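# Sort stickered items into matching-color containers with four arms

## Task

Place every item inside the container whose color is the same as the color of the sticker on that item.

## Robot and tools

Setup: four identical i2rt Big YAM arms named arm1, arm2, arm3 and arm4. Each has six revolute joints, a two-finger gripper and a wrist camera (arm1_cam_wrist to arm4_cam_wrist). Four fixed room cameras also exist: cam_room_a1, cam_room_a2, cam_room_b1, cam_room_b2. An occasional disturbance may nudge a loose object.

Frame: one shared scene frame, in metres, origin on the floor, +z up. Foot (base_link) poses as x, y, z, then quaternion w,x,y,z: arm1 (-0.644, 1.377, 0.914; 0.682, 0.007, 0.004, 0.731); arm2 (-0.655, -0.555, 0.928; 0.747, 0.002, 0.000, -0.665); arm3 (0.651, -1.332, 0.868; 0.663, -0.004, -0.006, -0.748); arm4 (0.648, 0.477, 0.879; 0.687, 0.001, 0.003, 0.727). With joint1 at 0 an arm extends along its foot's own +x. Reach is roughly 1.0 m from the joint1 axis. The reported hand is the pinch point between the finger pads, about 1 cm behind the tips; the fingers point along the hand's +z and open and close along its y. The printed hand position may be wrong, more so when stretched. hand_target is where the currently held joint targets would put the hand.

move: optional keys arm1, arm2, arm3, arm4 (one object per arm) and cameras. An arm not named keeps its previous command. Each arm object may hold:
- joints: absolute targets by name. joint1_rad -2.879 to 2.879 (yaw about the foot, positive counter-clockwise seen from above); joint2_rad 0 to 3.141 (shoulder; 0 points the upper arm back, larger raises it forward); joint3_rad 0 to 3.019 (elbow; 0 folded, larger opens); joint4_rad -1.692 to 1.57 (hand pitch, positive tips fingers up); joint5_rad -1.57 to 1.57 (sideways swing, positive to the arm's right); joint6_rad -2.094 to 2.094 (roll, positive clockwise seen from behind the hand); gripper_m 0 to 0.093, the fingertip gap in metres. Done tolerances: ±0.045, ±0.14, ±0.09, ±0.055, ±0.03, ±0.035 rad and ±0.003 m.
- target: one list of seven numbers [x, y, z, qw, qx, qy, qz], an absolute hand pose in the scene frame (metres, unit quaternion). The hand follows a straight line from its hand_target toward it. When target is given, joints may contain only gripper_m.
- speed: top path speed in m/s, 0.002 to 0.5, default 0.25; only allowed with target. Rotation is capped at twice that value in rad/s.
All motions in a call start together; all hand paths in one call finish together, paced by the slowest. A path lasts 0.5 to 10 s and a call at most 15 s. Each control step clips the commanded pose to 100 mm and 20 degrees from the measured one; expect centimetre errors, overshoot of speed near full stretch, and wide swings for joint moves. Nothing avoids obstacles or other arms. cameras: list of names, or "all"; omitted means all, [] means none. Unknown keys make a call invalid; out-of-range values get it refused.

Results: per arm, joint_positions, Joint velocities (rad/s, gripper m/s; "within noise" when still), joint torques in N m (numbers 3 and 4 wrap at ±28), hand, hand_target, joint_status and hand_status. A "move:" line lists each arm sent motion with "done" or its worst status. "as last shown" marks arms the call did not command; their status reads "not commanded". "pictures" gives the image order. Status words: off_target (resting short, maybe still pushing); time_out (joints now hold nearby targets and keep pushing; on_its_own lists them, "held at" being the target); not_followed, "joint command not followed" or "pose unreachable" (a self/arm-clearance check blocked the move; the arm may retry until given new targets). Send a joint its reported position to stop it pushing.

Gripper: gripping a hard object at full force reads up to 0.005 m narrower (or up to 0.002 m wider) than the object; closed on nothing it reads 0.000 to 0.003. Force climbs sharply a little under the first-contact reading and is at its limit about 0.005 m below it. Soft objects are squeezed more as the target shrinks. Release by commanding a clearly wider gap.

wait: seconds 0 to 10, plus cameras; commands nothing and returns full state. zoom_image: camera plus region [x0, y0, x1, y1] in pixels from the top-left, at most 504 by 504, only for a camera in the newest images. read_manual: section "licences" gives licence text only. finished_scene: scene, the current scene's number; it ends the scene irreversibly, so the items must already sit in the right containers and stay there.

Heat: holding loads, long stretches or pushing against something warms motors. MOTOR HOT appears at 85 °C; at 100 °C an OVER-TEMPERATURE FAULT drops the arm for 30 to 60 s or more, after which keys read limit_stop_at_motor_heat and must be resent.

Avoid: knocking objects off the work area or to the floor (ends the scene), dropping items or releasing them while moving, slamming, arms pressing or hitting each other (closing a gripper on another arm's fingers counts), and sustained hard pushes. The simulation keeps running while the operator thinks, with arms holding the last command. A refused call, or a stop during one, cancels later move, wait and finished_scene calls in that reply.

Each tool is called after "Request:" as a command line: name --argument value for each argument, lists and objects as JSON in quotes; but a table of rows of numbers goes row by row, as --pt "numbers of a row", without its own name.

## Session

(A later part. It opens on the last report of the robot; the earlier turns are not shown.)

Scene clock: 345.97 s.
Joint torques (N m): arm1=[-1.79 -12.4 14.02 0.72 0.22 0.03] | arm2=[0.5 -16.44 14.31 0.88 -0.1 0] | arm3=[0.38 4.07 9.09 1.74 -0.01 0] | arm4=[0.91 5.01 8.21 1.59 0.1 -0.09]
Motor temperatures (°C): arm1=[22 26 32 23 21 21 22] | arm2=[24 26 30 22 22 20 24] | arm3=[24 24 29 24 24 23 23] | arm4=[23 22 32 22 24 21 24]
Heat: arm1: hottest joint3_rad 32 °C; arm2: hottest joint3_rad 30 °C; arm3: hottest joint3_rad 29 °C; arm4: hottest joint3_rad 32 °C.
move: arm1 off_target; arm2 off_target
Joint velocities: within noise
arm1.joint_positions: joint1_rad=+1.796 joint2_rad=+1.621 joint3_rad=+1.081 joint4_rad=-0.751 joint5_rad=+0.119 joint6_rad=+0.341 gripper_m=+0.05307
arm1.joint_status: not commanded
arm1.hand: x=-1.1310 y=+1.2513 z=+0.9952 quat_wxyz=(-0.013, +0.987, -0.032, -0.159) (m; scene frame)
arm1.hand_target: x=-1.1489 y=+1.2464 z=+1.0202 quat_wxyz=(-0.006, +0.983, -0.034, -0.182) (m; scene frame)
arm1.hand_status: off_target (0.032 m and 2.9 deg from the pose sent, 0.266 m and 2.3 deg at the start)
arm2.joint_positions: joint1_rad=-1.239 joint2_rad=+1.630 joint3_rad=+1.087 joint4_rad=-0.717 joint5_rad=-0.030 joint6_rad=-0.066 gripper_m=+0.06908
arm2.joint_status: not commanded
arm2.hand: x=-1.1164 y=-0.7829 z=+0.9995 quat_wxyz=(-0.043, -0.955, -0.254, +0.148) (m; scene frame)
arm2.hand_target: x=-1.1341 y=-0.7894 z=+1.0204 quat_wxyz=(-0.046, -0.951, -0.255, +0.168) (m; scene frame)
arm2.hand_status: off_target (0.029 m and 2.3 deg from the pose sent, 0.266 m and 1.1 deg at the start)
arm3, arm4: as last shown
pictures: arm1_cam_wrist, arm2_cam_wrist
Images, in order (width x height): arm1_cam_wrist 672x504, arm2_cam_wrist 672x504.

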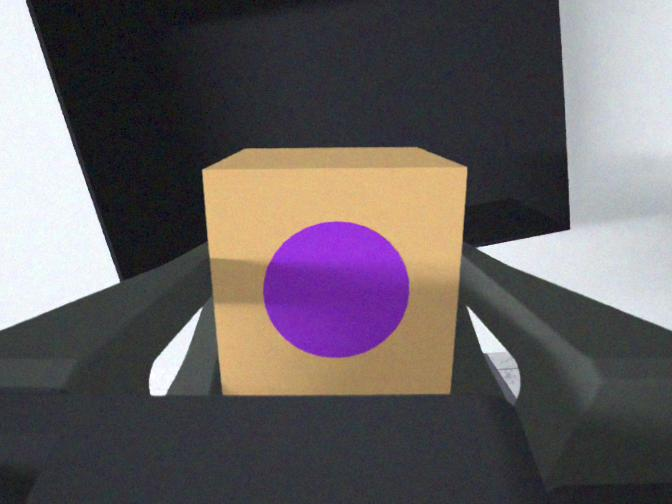

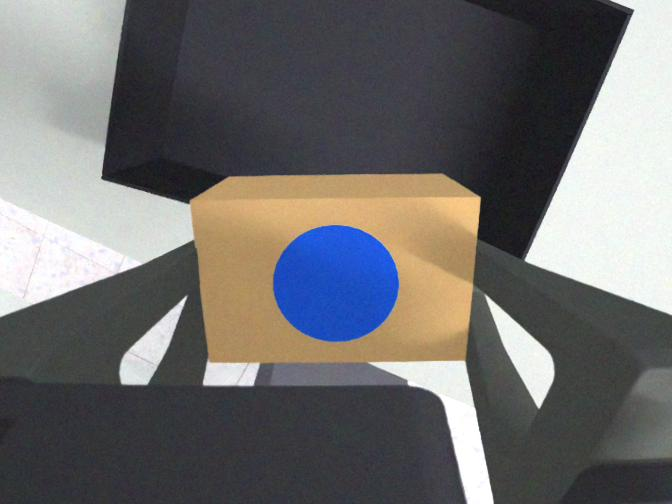

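Request:
move --arm1 '{"joints": {"joint1_rad": -2.279, "joint2_rad": 0.73, "joint3_rad": 1.33, "joint4_rad": -0.985, "joint5_rad": 0, "joint6_rad": 0}}' --arm2 '{"joints": {"joint1_rad": 2.17, "joint2_rad": 0.73, "joint3_rad": 1.33, "joint4_rad": -0.985, "joint5_rad": 0, "joint6_rad": 0}}'

Scene clock: 360.23 s.
Joint torques (N m): arm1=[-2.26 -0.26 13.38 1.52 -0.07 -0.02] | arm2=[1.03 -3.14 13.74 2.11 0.14 0.2] | arm3=[0.38 3.96 9.07 1.78 -0.04 0.01] | arm4=[1.2 4.54 8.06 1.58 0.11 -0.09]
Motor temperatures (°C): arm1=[21 26 34 23 21 21 22] | arm2=[24 27 31 22 22 20 24] | arm3=[24 24 29 24 24 23 23] | arm4=[23 22 32 22 24 21 24]
Heat: arm1: hottest joint3_rad 34 °C; arm2: hottest joint3_rad 31 °C; arm3: hottest joint3_rad 29 °C; arm4: hottest joint3_rad 32 °C.
move: arm1 done; arm2 done
Joint velocities: within noise
arm1.joint_positions: joint1_rad=-2.273 joint2_rad=+0.743 joint3_rad=+1.297 joint4_rad=-0.977 joint5_rad=+0.002 joint6_rad=+0.007 gripper_m=+0.05314
arm1.joint_status: all done
arm1.hand: x=-0.3633 y=+1.1751 z=+1.4456 quat_wxyz=(-0.509, -0.264, -0.801, +0.169) (m; scene frame)
arm1.hand_target: x=-0.3721 y=+1.1797 z=+1.4665 quat_wxyz=(-0.524, -0.260, -0.792, +0.177) (m; scene frame)
arm1.hand_status: not commanded
arm2.joint_positions: joint1_rad=+2.166 joint2_rad=+0.738 joint3_rad=+1.298 joint4_rad=-0.973 joint5_rad=-0.003 joint6_rad=-0.013 gripper_m=+0.06907
arm2.joint_status: all done
arm2.hand: x=-0.4018 y=-0.3373 z=+1.4692 quat_wxyz=(-0.515, +0.297, -0.781, -0.190) (m; scene frame)
arm2.hand_target: x=-0.4083 y=-0.3420 z=+1.4861 quat_wxyz=(-0.524, +0.290, -0.776, -0.197) (m; scene frame)
arm2.hand_status: not commanded
arm3.joint_positions: joint1_rad=-1.440 joint2_rad=+0.522 joint3_rad=+1.377 joint4_rad=-0.605 joint5_rad=+0.001 joint6_rad=-0.007 gripper_m=+0.09402
arm3.joint_status: not commanded
arm3.hand: x=+0.4333 y=-1.3233 z=+1.5944 quat_wxyz=(-0.005, -0.614, +0.000, +0.789) (m; scene frame)
arm3.hand_target: x=+0.4373 y=-1.3210 z=+1.6053 quat_wxyz=(-0.004, -0.606, +0.006, +0.796) (m; scene frame)
arm3.hand_status: not commanded
arm4.joint_positions: joint1_rad=+1.510 joint2_rad=+0.518 joint3_rad=+1.382 joint4_rad=-0.605 joint5_rad=+0.000 joint6_rad=+0.013 gripper_m=+0.09403
arm4.joint_status: not commanded
arm4.hand: x=+0.4389 y=+0.4812 z=+1.6104 quat_wxyz=(+0.005, +0.608, -0.007, -0.794) (m; scene frame)
arm4.hand_target: x=+0.4382 y=+0.4802 z=+1.6180 quat_wxyz=(+0.001, +0.604, -0.001, -0.797) (m; scene frame)
arm4.hand_status: not commanded
pictures: arm1_cam_wrist, arm2_cam_wrist, arm3_cam_wrist, arm4_cam_wrist, cam_room_a1, cam_room_a2, cam_room_b1, cam_room_b2
Images, in order (width x height): arm1_cam_wrist 672x504, arm2_cam_wrist 672x504, arm3_cam_wrist 672x504, arm4_cam_wrist 672x504, cam_room_a1 672x504, cam_room_a2 672x504, cam_room_b1 672x504, cam_room_b2 672x504.

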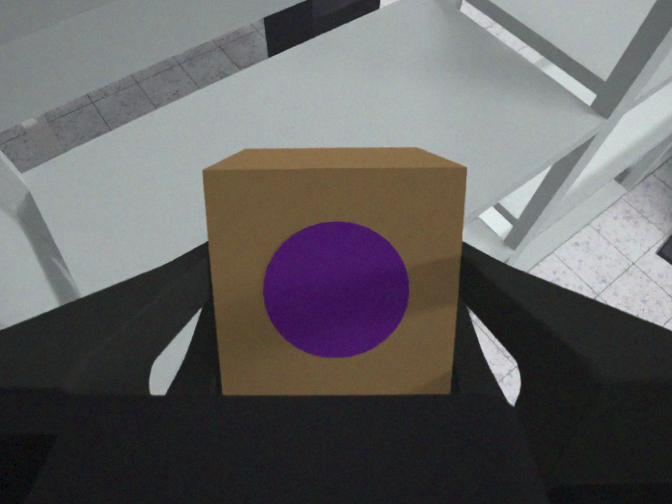

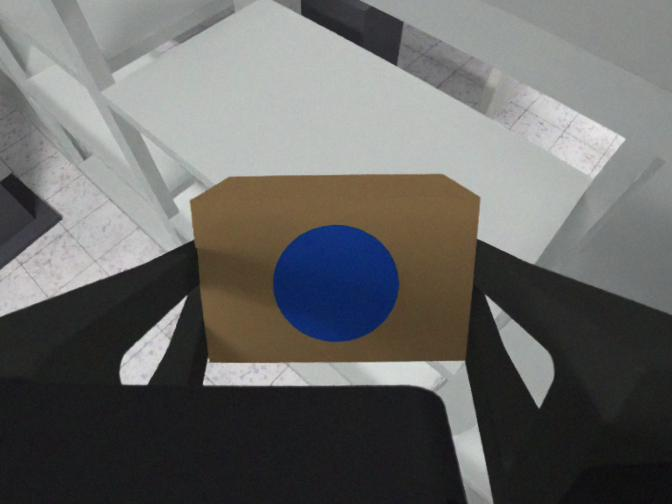

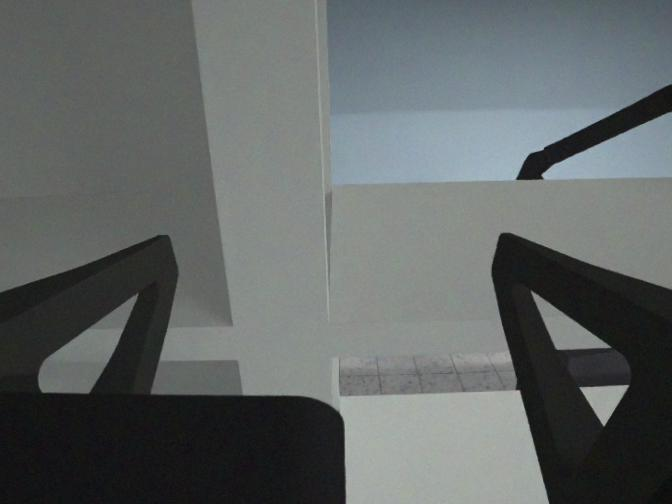

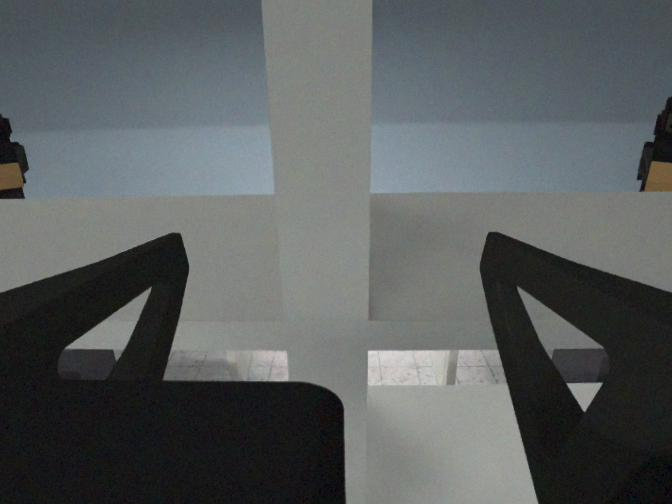

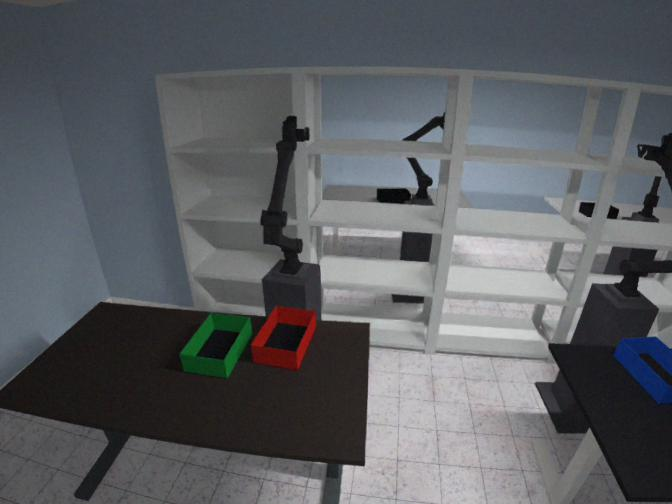

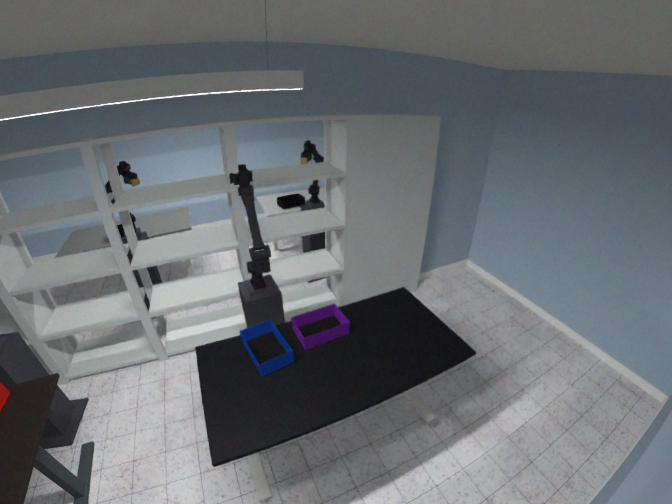

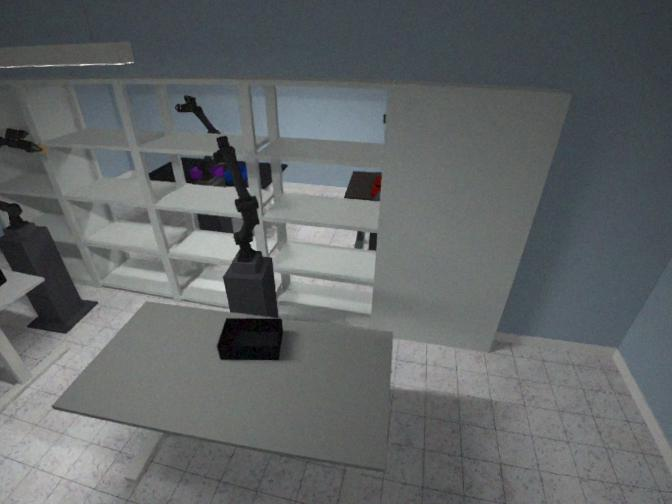

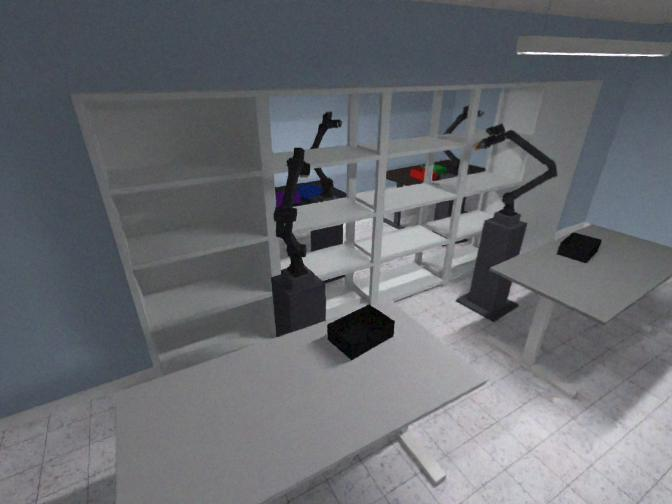

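Request:
zoom_image --camera "arm1_cam_wrist" --region '[0, 0, 252, 189]'

Request:
zoom_image --camera "arm1_cam_wrist" --region '[420, 0, 672, 189]'

Request:
zoom_image --camera "arm2_cam_wrist" --region '[0, 0, 300, 225]'

Request:
zoom_image --camera "arm2_cam_wrist" --region '[420, 60, 672, 249]'

Scaled by 2.000.

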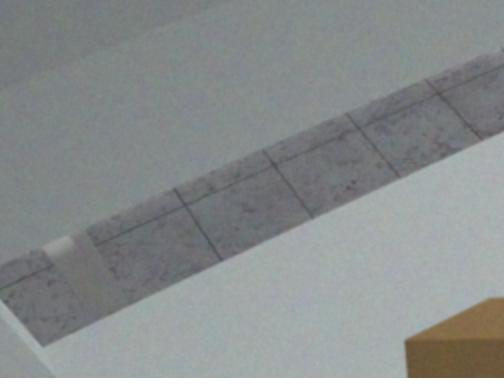

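Scaled by 2.000.

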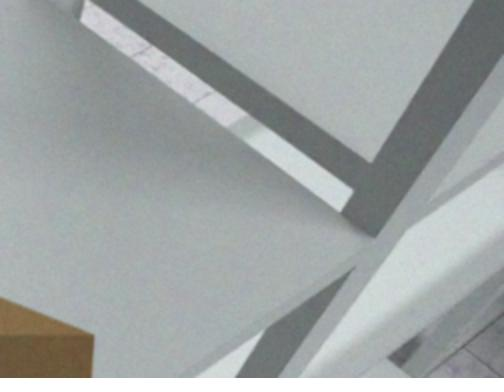

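Scaled by 1.680.

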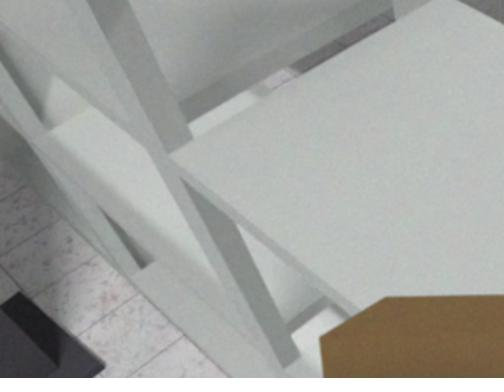

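Scaled by 2.000.

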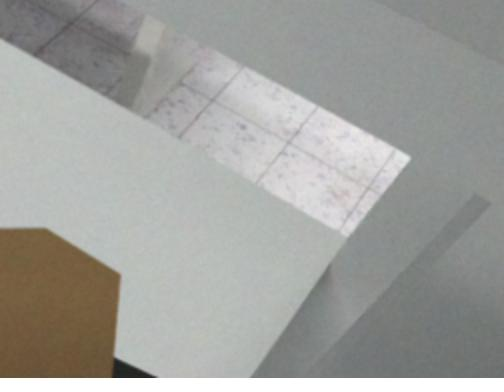

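Request:
move --arm1 '{"joints": {"joint2_rad": 1.03, "joint3_rad": 0.775, "joint4_rad": -0.99}}' --arm2 '{"joints": {"joint2_rad": 1.03, "joint3_rad": 0.765, "joint4_rad": -0.98}}' --cameras '["arm1_cam_wrist", "arm2_cam_wrist", "cam_room_b1", "cam_room_b2"]'

Scene clock: 442.40 s.
Joint torques (N m): arm1=[-2.14 -4.42 12.19 1.02 -0.03 -0.03] | arm2=[1.14 -7.82 11.06 1.43 0.12 0.19] | arm3=[0.56 4.01 9.02 1.74 -0.03 0.01] | arm4=[1.32 5.36 8.14 1.48 0.11 -0.09]
Motor temperatures (°C): arm1=[21 24 35 23 21 21 23] | arm2=[24 25 36 22 22 20 25] | arm3=[24 24 29 24 24 23 23] | arm4=[23 22 33 22 24 21 24]
Heat: arm1: hottest joint3_rad 35 °C; arm2: hottest joint3_rad 36 °C; arm3: hottest joint3_rad 29 °C; arm4: hottest joint3_rad 33 °C.
move: arm1 done; arm2 done
Joint velocities: within noise
arm1.joint_positions: joint1_rad=-2.273 joint2_rad=+1.040 joint3_rad=+0.755 joint4_rad=-0.991 joint5_rad=+0.002 joint6_rad=+0.007 gripper_m=+0.05313
arm1.joint_status: all done
arm1.hand: x=-0.3786 y=+1.1828 z=+1.0584 quat_wxyz=(-0.132, -0.311, -0.940, +0.047) (m; scene frame)
arm1.hand_target: x=-0.3741 y=+1.1776 z=+1.0701 quat_wxyz=(-0.146, -0.310, -0.938, +0.052) (m; scene frame)
arm1.hand_status: not commanded
arm2.joint_positions: joint1_rad=+2.166 joint2_rad=+1.038 joint3_rad=+0.768 joint4_rad=-0.981 joint5_rad=-0.003 joint6_rad=-0.013 gripper_m=+0.06907
arm2.joint_status: all done
arm2.hand: x=-0.4031 y=-0.3378 z=+1.0852 quat_wxyz=(-0.151, +0.350, -0.923, -0.057) (m; scene frame)
arm2.hand_target: x=-0.4044 y=-0.3379 z=+1.0864 quat_wxyz=(-0.153, +0.346, -0.924, -0.058) (m; scene frame)
arm2.hand_status: not commanded
arm3, arm4: as last shown
pictures: arm1_cam_wrist, arm2_cam_wrist, cam_room_b1, cam_room_b2
Images, in order (width x height): arm1_cam_wrist 672x504, arm2_cam_wrist 672x504, cam_room_b1 672x504, cam_room_b2 672x504.

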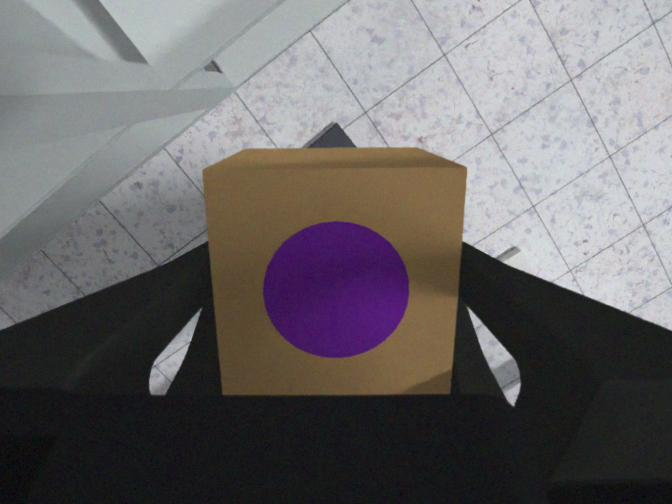

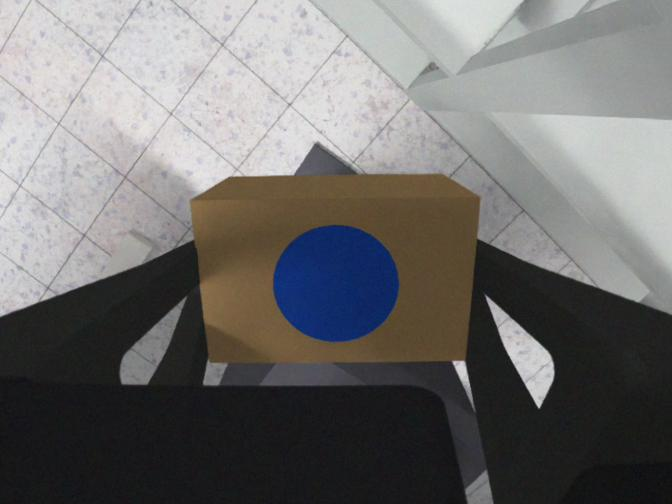

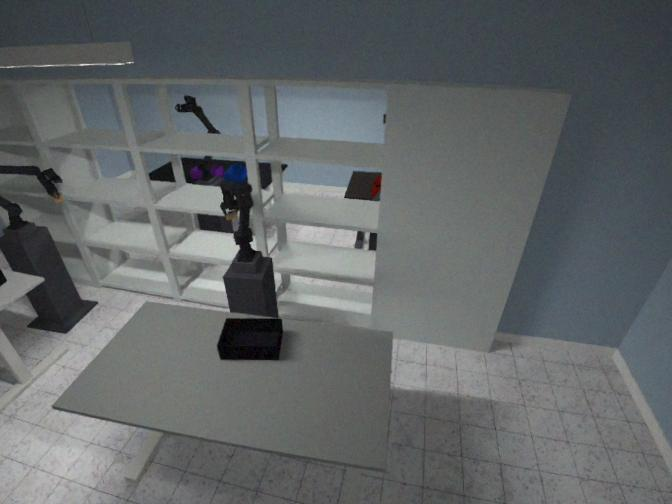

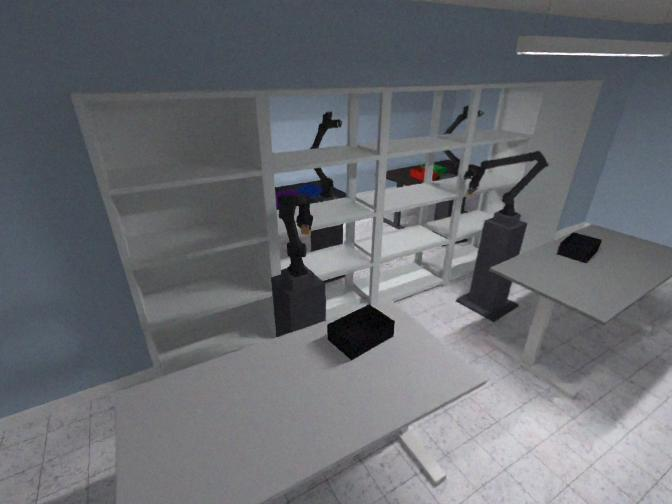

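Request:
zoom_image --camera "cam_room_b2" --region '[240, 140, 390, 252]'

Request:
zoom_image --camera "cam_room_b2" --region '[420, 120, 570, 232]'

Request:
zoom_image --camera "cam_room_b1" --region '[150, 130, 330, 265]'

Scaled by 3.360.

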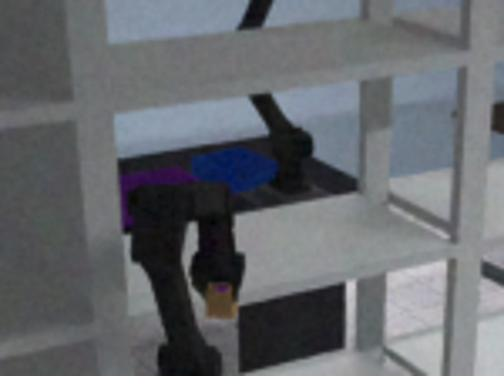

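Scaled by 3.360.

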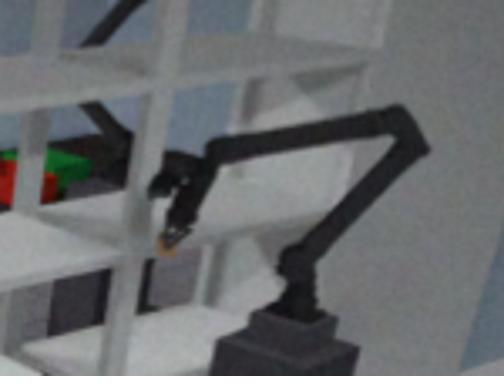

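Scaled by 2.800.

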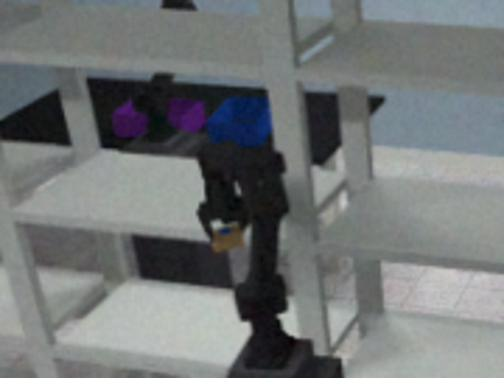

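Request:
move --arm1 '{"target": [-0.2425, 1.079, 1.115, 0.1974, 0.3071, 0.9286, -0.0653], "speed": 0.15}' --arm2 '{"target": [-0.2775, -0.2273, 1.115, 0.1948, -0.3421, 0.9163, 0.0727], "speed": 0.15}' --cameras '["arm1_cam_wrist", "arm2_cam_wrist", "arm4_cam_wrist", "cam_room_b2"]'

Scene clock: 464.27 s.
Joint torques (N m): arm1=[-2.2 -8.23 16.21 1.58 -0.02 -0.05] | arm2=[1.08 -11.52 16.1 2.06 0.13 0.2] | arm3=[0.5 3.96 9.09 1.78 -0.03 0.02] | arm4=[1.26 4.84 8.09 1.48 0.1 -0.1]
Motor temperatures (°C): arm1=[21 24 37 23 21 21 23] | arm2=[24 25 35 22 22 20 25] | arm3=[24 24 29 24 24 23 23] | arm4=[23 22 33 22 24 21 24]
Heat: arm1: hottest joint3_rad 37 °C; arm2: hottest joint3_rad 35 °C; arm3: hottest joint3_rad 29 °C; arm4: hottest joint3_rad 33 °C.
move: arm1 off_target; arm2 off_target
Joint velocities: within noise
arm1.joint_positions: joint1_rad=-2.273 joint2_rad=+1.379 joint3_rad=+1.105 joint4_rad=-0.932 joint5_rad=-0.006 joint6_rad=+0.006 gripper_m=+0.05313
arm1.joint_status: not commanded
arm1.hand: x=-0.2605 y=+1.0981 z=+1.0893 quat_wxyz=(-0.166, -0.308, -0.935, +0.054) (m; scene frame)
arm1.hand_target: x=-0.2442 y=+1.0801 z=+1.1156 quat_wxyz=(-0.197, -0.307, -0.929, +0.066) (m; scene frame)
arm1.hand_status: off_target (0.037 m and 3.9 deg from the pose sent, 0.180 m and 7.9 deg at the start)
arm2.joint_positions: joint1_rad=+2.166 joint2_rad=+1.400 joint3_rad=+1.085 joint4_rad=-0.891 joint5_rad=-0.002 joint6_rad=-0.012 gripper_m=+0.06907
arm2.joint_status: not commanded
arm2.hand: x=-0.2955 y=-0.2453 z=+1.0967 quat_wxyz=(-0.171, +0.348, -0.919, -0.064) (m; scene frame)
arm2.hand_target: x=-0.2788 y=-0.2284 z=+1.1154 quat_wxyz=(-0.195, +0.342, -0.916, -0.073) (m; scene frame)
arm2.hand_status: off_target (0.031 m and 3.0 deg from the pose sent, 0.170 m and 5.5 deg at the start)
arm3, arm4: as last shown
pictures: arm1_cam_wrist, arm2_cam_wrist, arm4_cam_wrist, cam_room_b2
Images, in order (width x height): arm1_cam_wrist 672x504, arm2_cam_wrist 672x504, arm4_cam_wrist 672x504, cam_room_b2 672x504.

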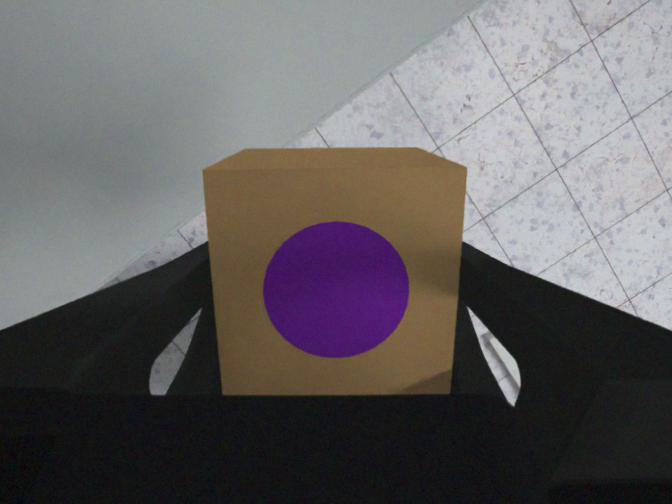

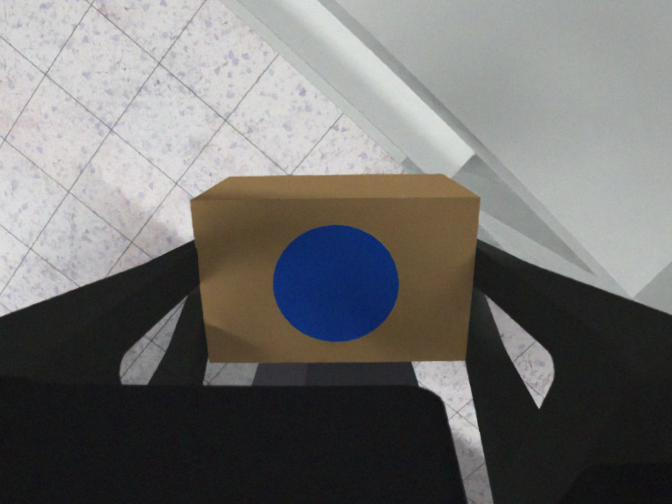

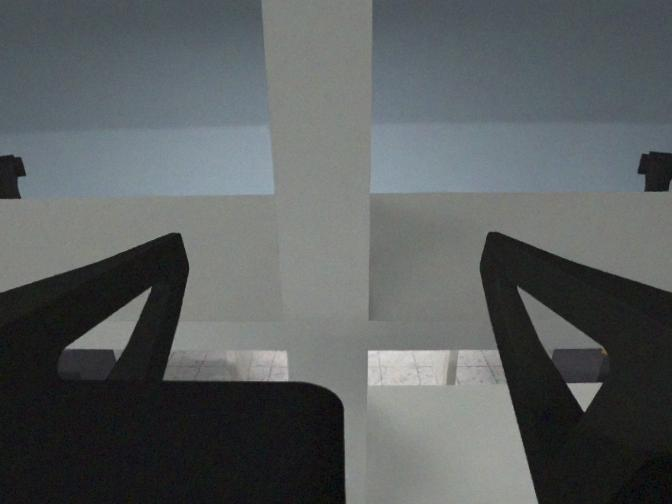

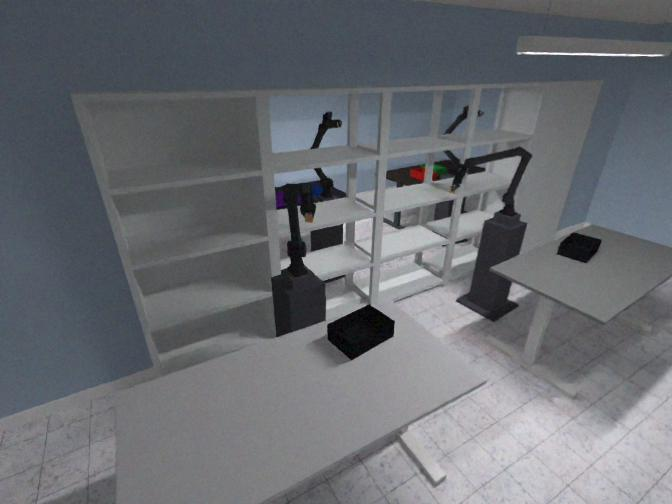

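Request:
move --arm1 '{"target": [-0.006, 0.902, 1.13, 0.1974, 0.3071, 0.9286, -0.0653], "speed": 0.15}' --arm2 '{"target": [-0.03, -0.01, 1.12, 0.1948, -0.3421, 0.9163, 0.0727], "speed": 0.15}' --cameras '["arm1_cam_wrist", "arm2_cam_wrist", "arm4_cam_wrist", "cam_room_b2", "cam_room_b1", "cam_room_a1", "cam_room_a2"]'

Scene clock: 478.07 s.
Joint torques (N m): arm1=[-3.19 -21.25 17.32 0.68 -0.06 0] | arm2=[0.97 -24.88 16.92 1.07 0.13 0.2] | arm3=[0.67 4.19 9.07 1.74 -0.02 0.01] | arm4=[1.2 4.72 8.17 1.52 0.12 -0.05]
Motor temperatures (°C): arm1=[21 25 39 23 21 21 23] | arm2=[24 25 37 22 22 20 25] | arm3=[24 24 29 24 24 23 23] | arm4=[23 22 33 22 24 21 24]
Heat: arm1: hottest joint3_rad 39 °C; arm2: hottest joint3_rad 37 °C; arm3: hottest joint3_rad 29 °C; arm4: hottest joint3_rad 33 °C.
move: arm1 off_target; arm2 off_target
Joint velocities: within noise
arm1.joint_positions: joint1_rad=-2.273 joint2_rad=+2.233 joint3_rad=+2.344 joint4_rad=-1.298 joint5_rad=-0.006 joint6_rad=+0.005 gripper_m=+0.05313
arm1.joint_status: not commanded
arm1.hand: x=-0.0118 y=+0.9154 z=+1.1043 quat_wxyz=(-0.175, -0.307, -0.934, +0.057) (m; scene frame)
arm1.hand_target: x=-0.0075 y=+0.9029 z=+1.1301 quat_wxyz=(-0.198, -0.307, -0.928, +0.066) (m; scene frame)
arm1.hand_status: off_target (0.030 m and 2.8 deg from the pose sent, 0.324 m and 3.9 deg at the start)
arm2.joint_positions: joint1_rad=+2.166 joint2_rad=+2.422 joint3_rad=+2.665 joint4_rad=-1.401 joint5_rad=-0.001 joint6_rad=-0.011 gripper_m=+0.06907
arm2.joint_status: not commanded
arm2.hand: x=-0.0340 y=-0.0198 z=+1.1261 quat_wxyz=(-0.193, +0.346, -0.915, -0.072) (m; scene frame)
arm2.hand_target: x=-0.0308 y=-0.0107 z=+1.1198 quat_wxyz=(-0.197, +0.342, -0.916, -0.074) (m; scene frame)
arm2.hand_status: off_target (0.012 m and 0.5 deg from the pose sent, 0.355 m and 3.0 deg at the start)
arm3, arm4: as last shown
pictures: arm1_cam_wrist, arm2_cam_wrist, arm4_cam_wrist, cam_room_a1, cam_room_a2, cam_room_b1, cam_room_b2
Images, in order (width x height): arm1_cam_wrist 672x504, arm2_cam_wrist 672x504, arm4_cam_wrist 672x504, cam_room_a1 672x504, cam_room_a2 672x504, cam_room_b1 672x504, cam_room_b2 672x504.

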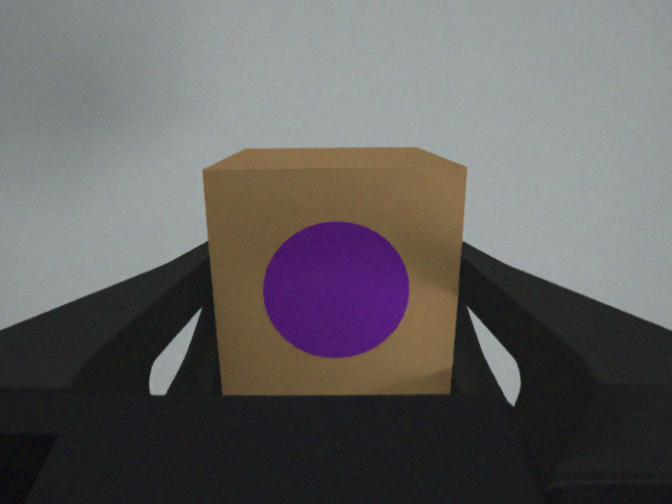

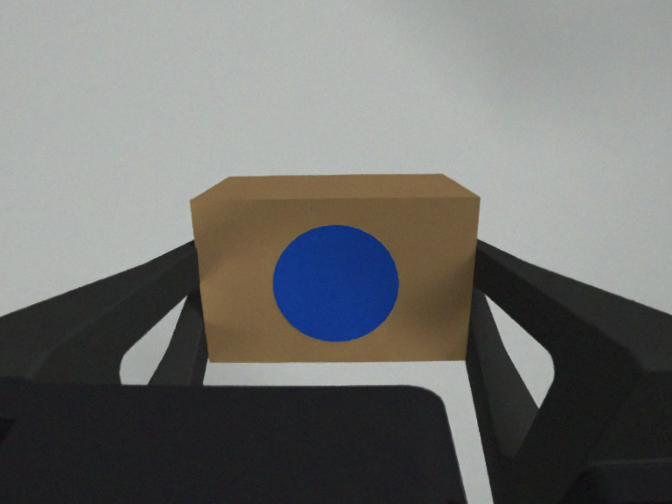

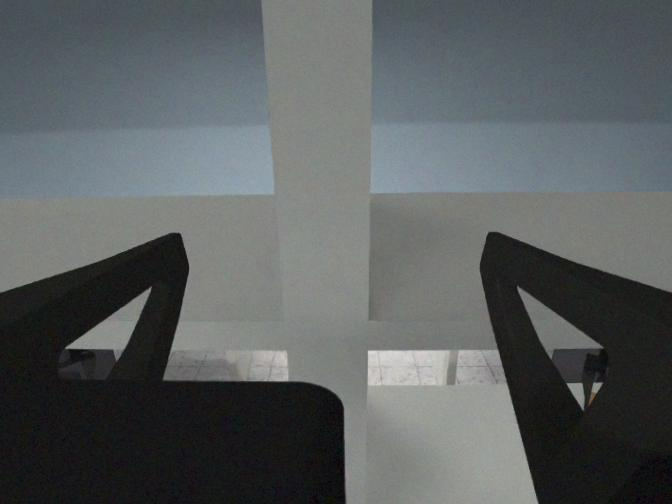

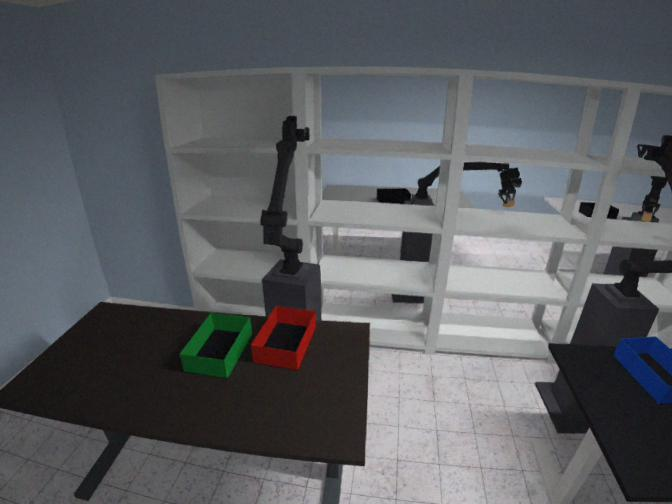

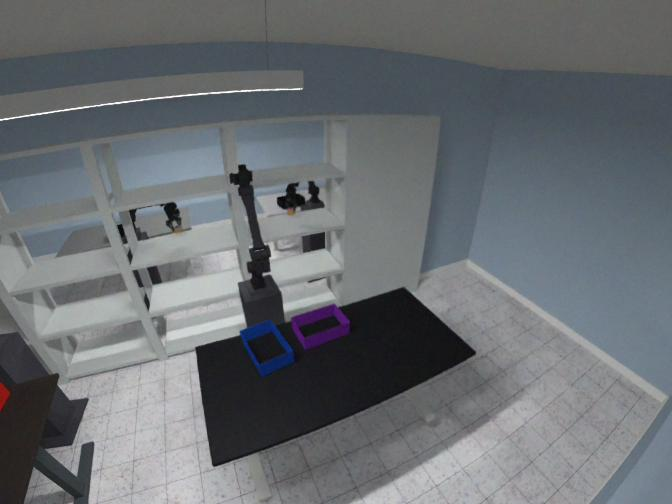

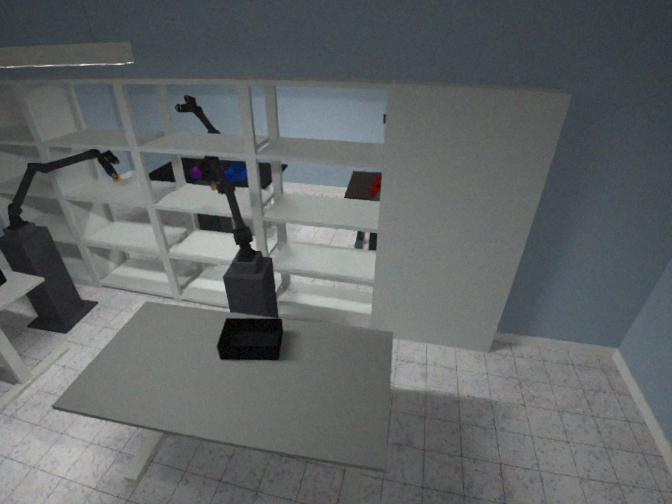

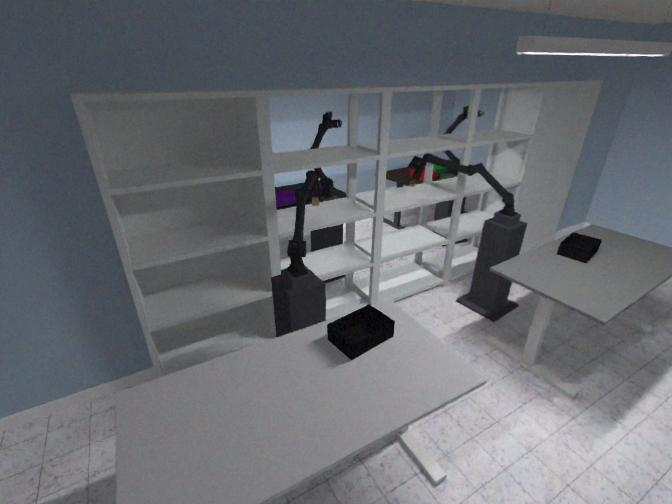

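Request:
zoom_image --camera "cam_room_a1" --region '[440, 130, 580, 235]'

Request:
zoom_image --camera "cam_room_a2" --region '[110, 160, 350, 340]'

Request:
zoom_image --camera "cam_room_b2" --region '[260, 140, 400, 245]'

Scaled by 3.600.

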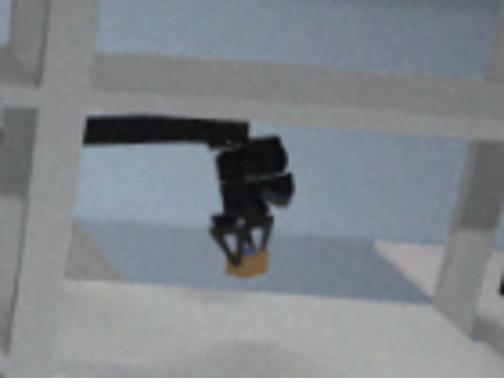

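Scaled by 2.100.

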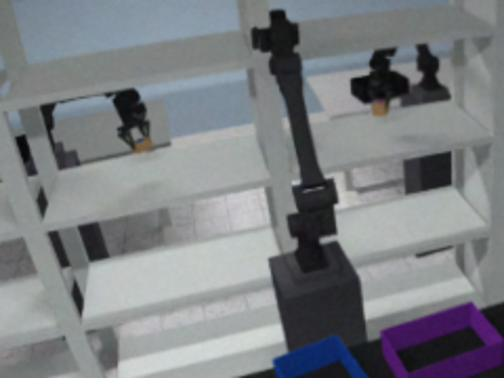

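Scaled by 3.600.

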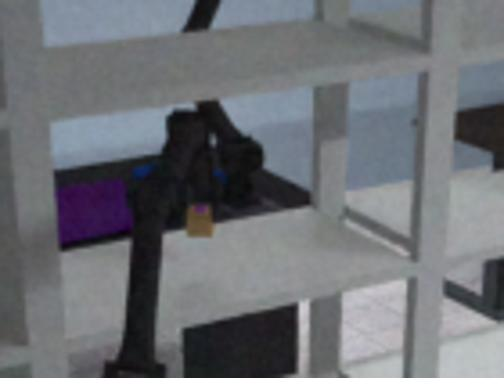

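Request:
move --arm1 '{"target": [-0.006, 0.902, 1.075, 0.1974, 0.3071, 0.9286, -0.0653], "speed": 0.08}' --arm2 '{"target": [-0.03, -0.01, 1.05, 0.1948, -0.3421, 0.9163, 0.0727], "speed": 0.08}' --cameras '["arm1_cam_wrist", "arm2_cam_wrist", "cam_room_b2", "cam_room_a1", "cam_room_a2"]'

Request:
zoom_image --camera "cam_room_a1" --region '[440, 130, 580, 235]'

Request:
zoom_image --camera "cam_room_b2" --region '[260, 140, 400, 245]'

Scene clock: 488.97 s.
Joint torques (N m): arm1=[-2.61 -22.18 11.74 1.84 -0.02 -0.06] | arm2=[1.14 -30.04 10.89 2.29 0.12 0.21] | arm3=[0.56 4.01 9.03 1.78 -0.03 0.01] | arm4=[1.08 4.6 8.03 1.48 0.11 -0.08]
Motor temperatures (°C): arm1=[21 26 40 23 21 21 23] | arm2=[24 25 38 22 22 20 25] | arm3=[24 24 29 24 24 23 23] | arm4=[23 22 33 22 24 21 24]
Heat: arm1: hottest joint3_rad 40 °C; arm2: hottest joint3_rad 38 °C; arm3: hottest joint3_rad 29 °C; arm4: hottest joint3_rad 33 °C.
move: arm1 off_target; arm2 done
Joint velocities: within noise
arm1.joint_positions: joint1_rad=-2.273 joint2_rad=+2.233 joint3_rad=+2.244 joint4_rad=-1.177 joint5_rad=-0.006 joint6_rad=+0.005 gripper_m=+0.05313
arm1.joint_status: not commanded
arm1.hand: x=-0.0066 y=+0.9113 z=+1.0681 quat_wxyz=(-0.184, -0.307, -0.932, +0.060) (m; scene frame)
arm1.hand_target: x=-0.0063 y=+0.9020 z=+1.0751 quat_wxyz=(-0.197, -0.307, -0.929, +0.065) (m; scene frame)
arm1.hand_status: off_target (0.012 m and 1.6 deg from the pose sent, 0.033 m and 2.9 deg at the start)
arm2.joint_positions: joint1_rad=+2.166 joint2_rad=+2.423 joint3_rad=+2.450 joint4_rad=-1.203 joint5_rad=-0.001 joint6_rad=-0.011 gripper_m=+0.06907
arm2.joint_status: not commanded
arm2.hand: x=-0.0283 y=-0.0148 z=+1.0431 quat_wxyz=(-0.186, +0.347, -0.917, -0.069) (m; scene frame)
arm2.hand_target: x=-0.0300 y=-0.0101 z=+1.0498 quat_wxyz=(-0.194, +0.342, -0.916, -0.073) (m; scene frame)
arm2.hand_status: done (0.009 m and 1.2 deg from the pose sent, 0.077 m and 0.5 deg at the start)
arm3, arm4: as last shown
pictures: arm1_cam_wrist, arm2_cam_wrist, cam_room_a1, cam_room_a2, cam_room_b2
Images, in order (width x height): arm1_cam_wrist 672x504, arm2_cam_wrist 672x504, cam_room_a1 672x504, cam_room_a2 672x504, cam_room_b2 672x504.

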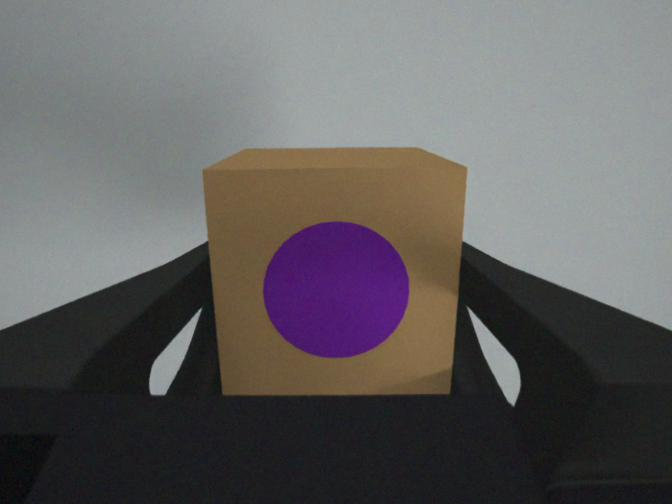

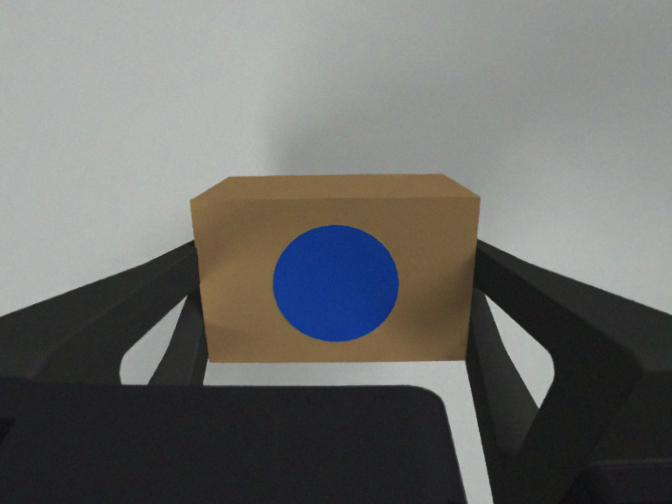

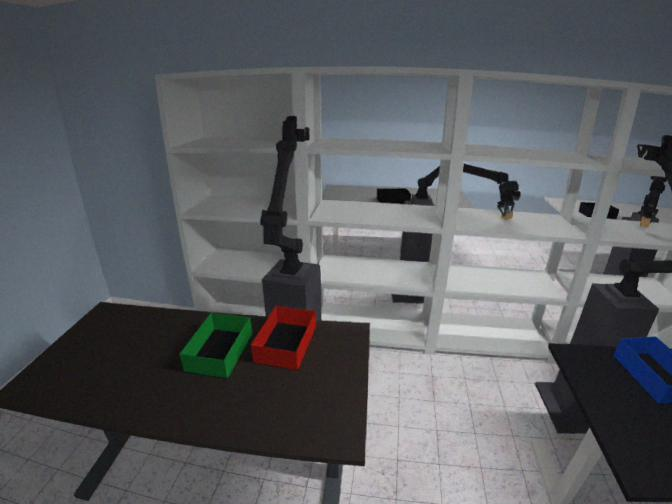

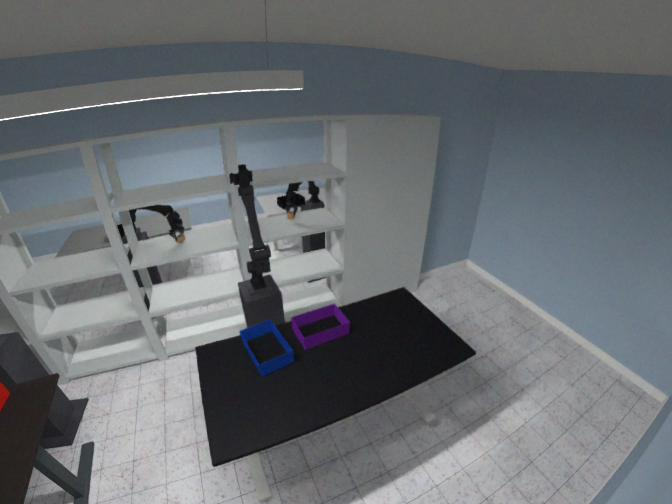

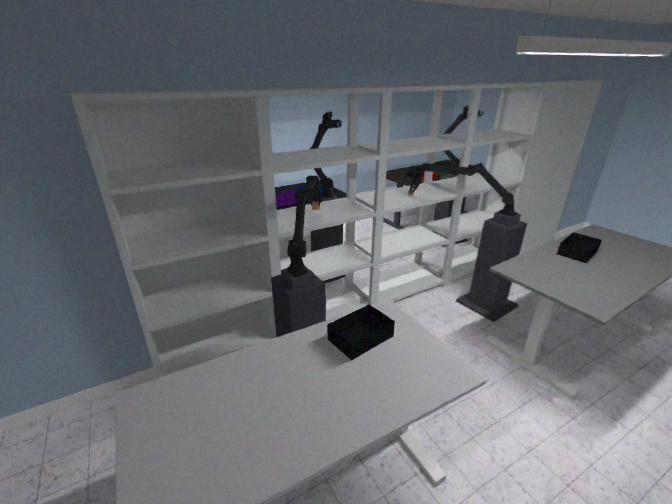

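Scaled by 3.600.

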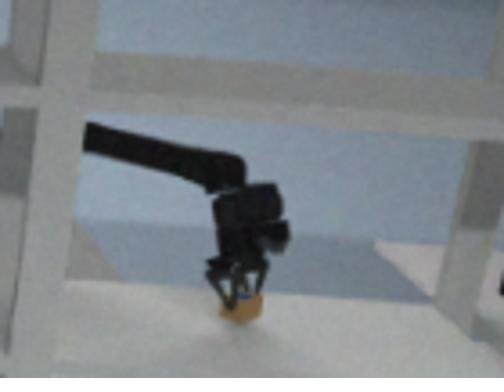

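Scaled by 3.600.

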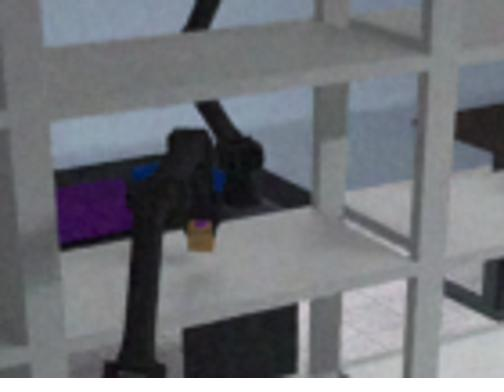

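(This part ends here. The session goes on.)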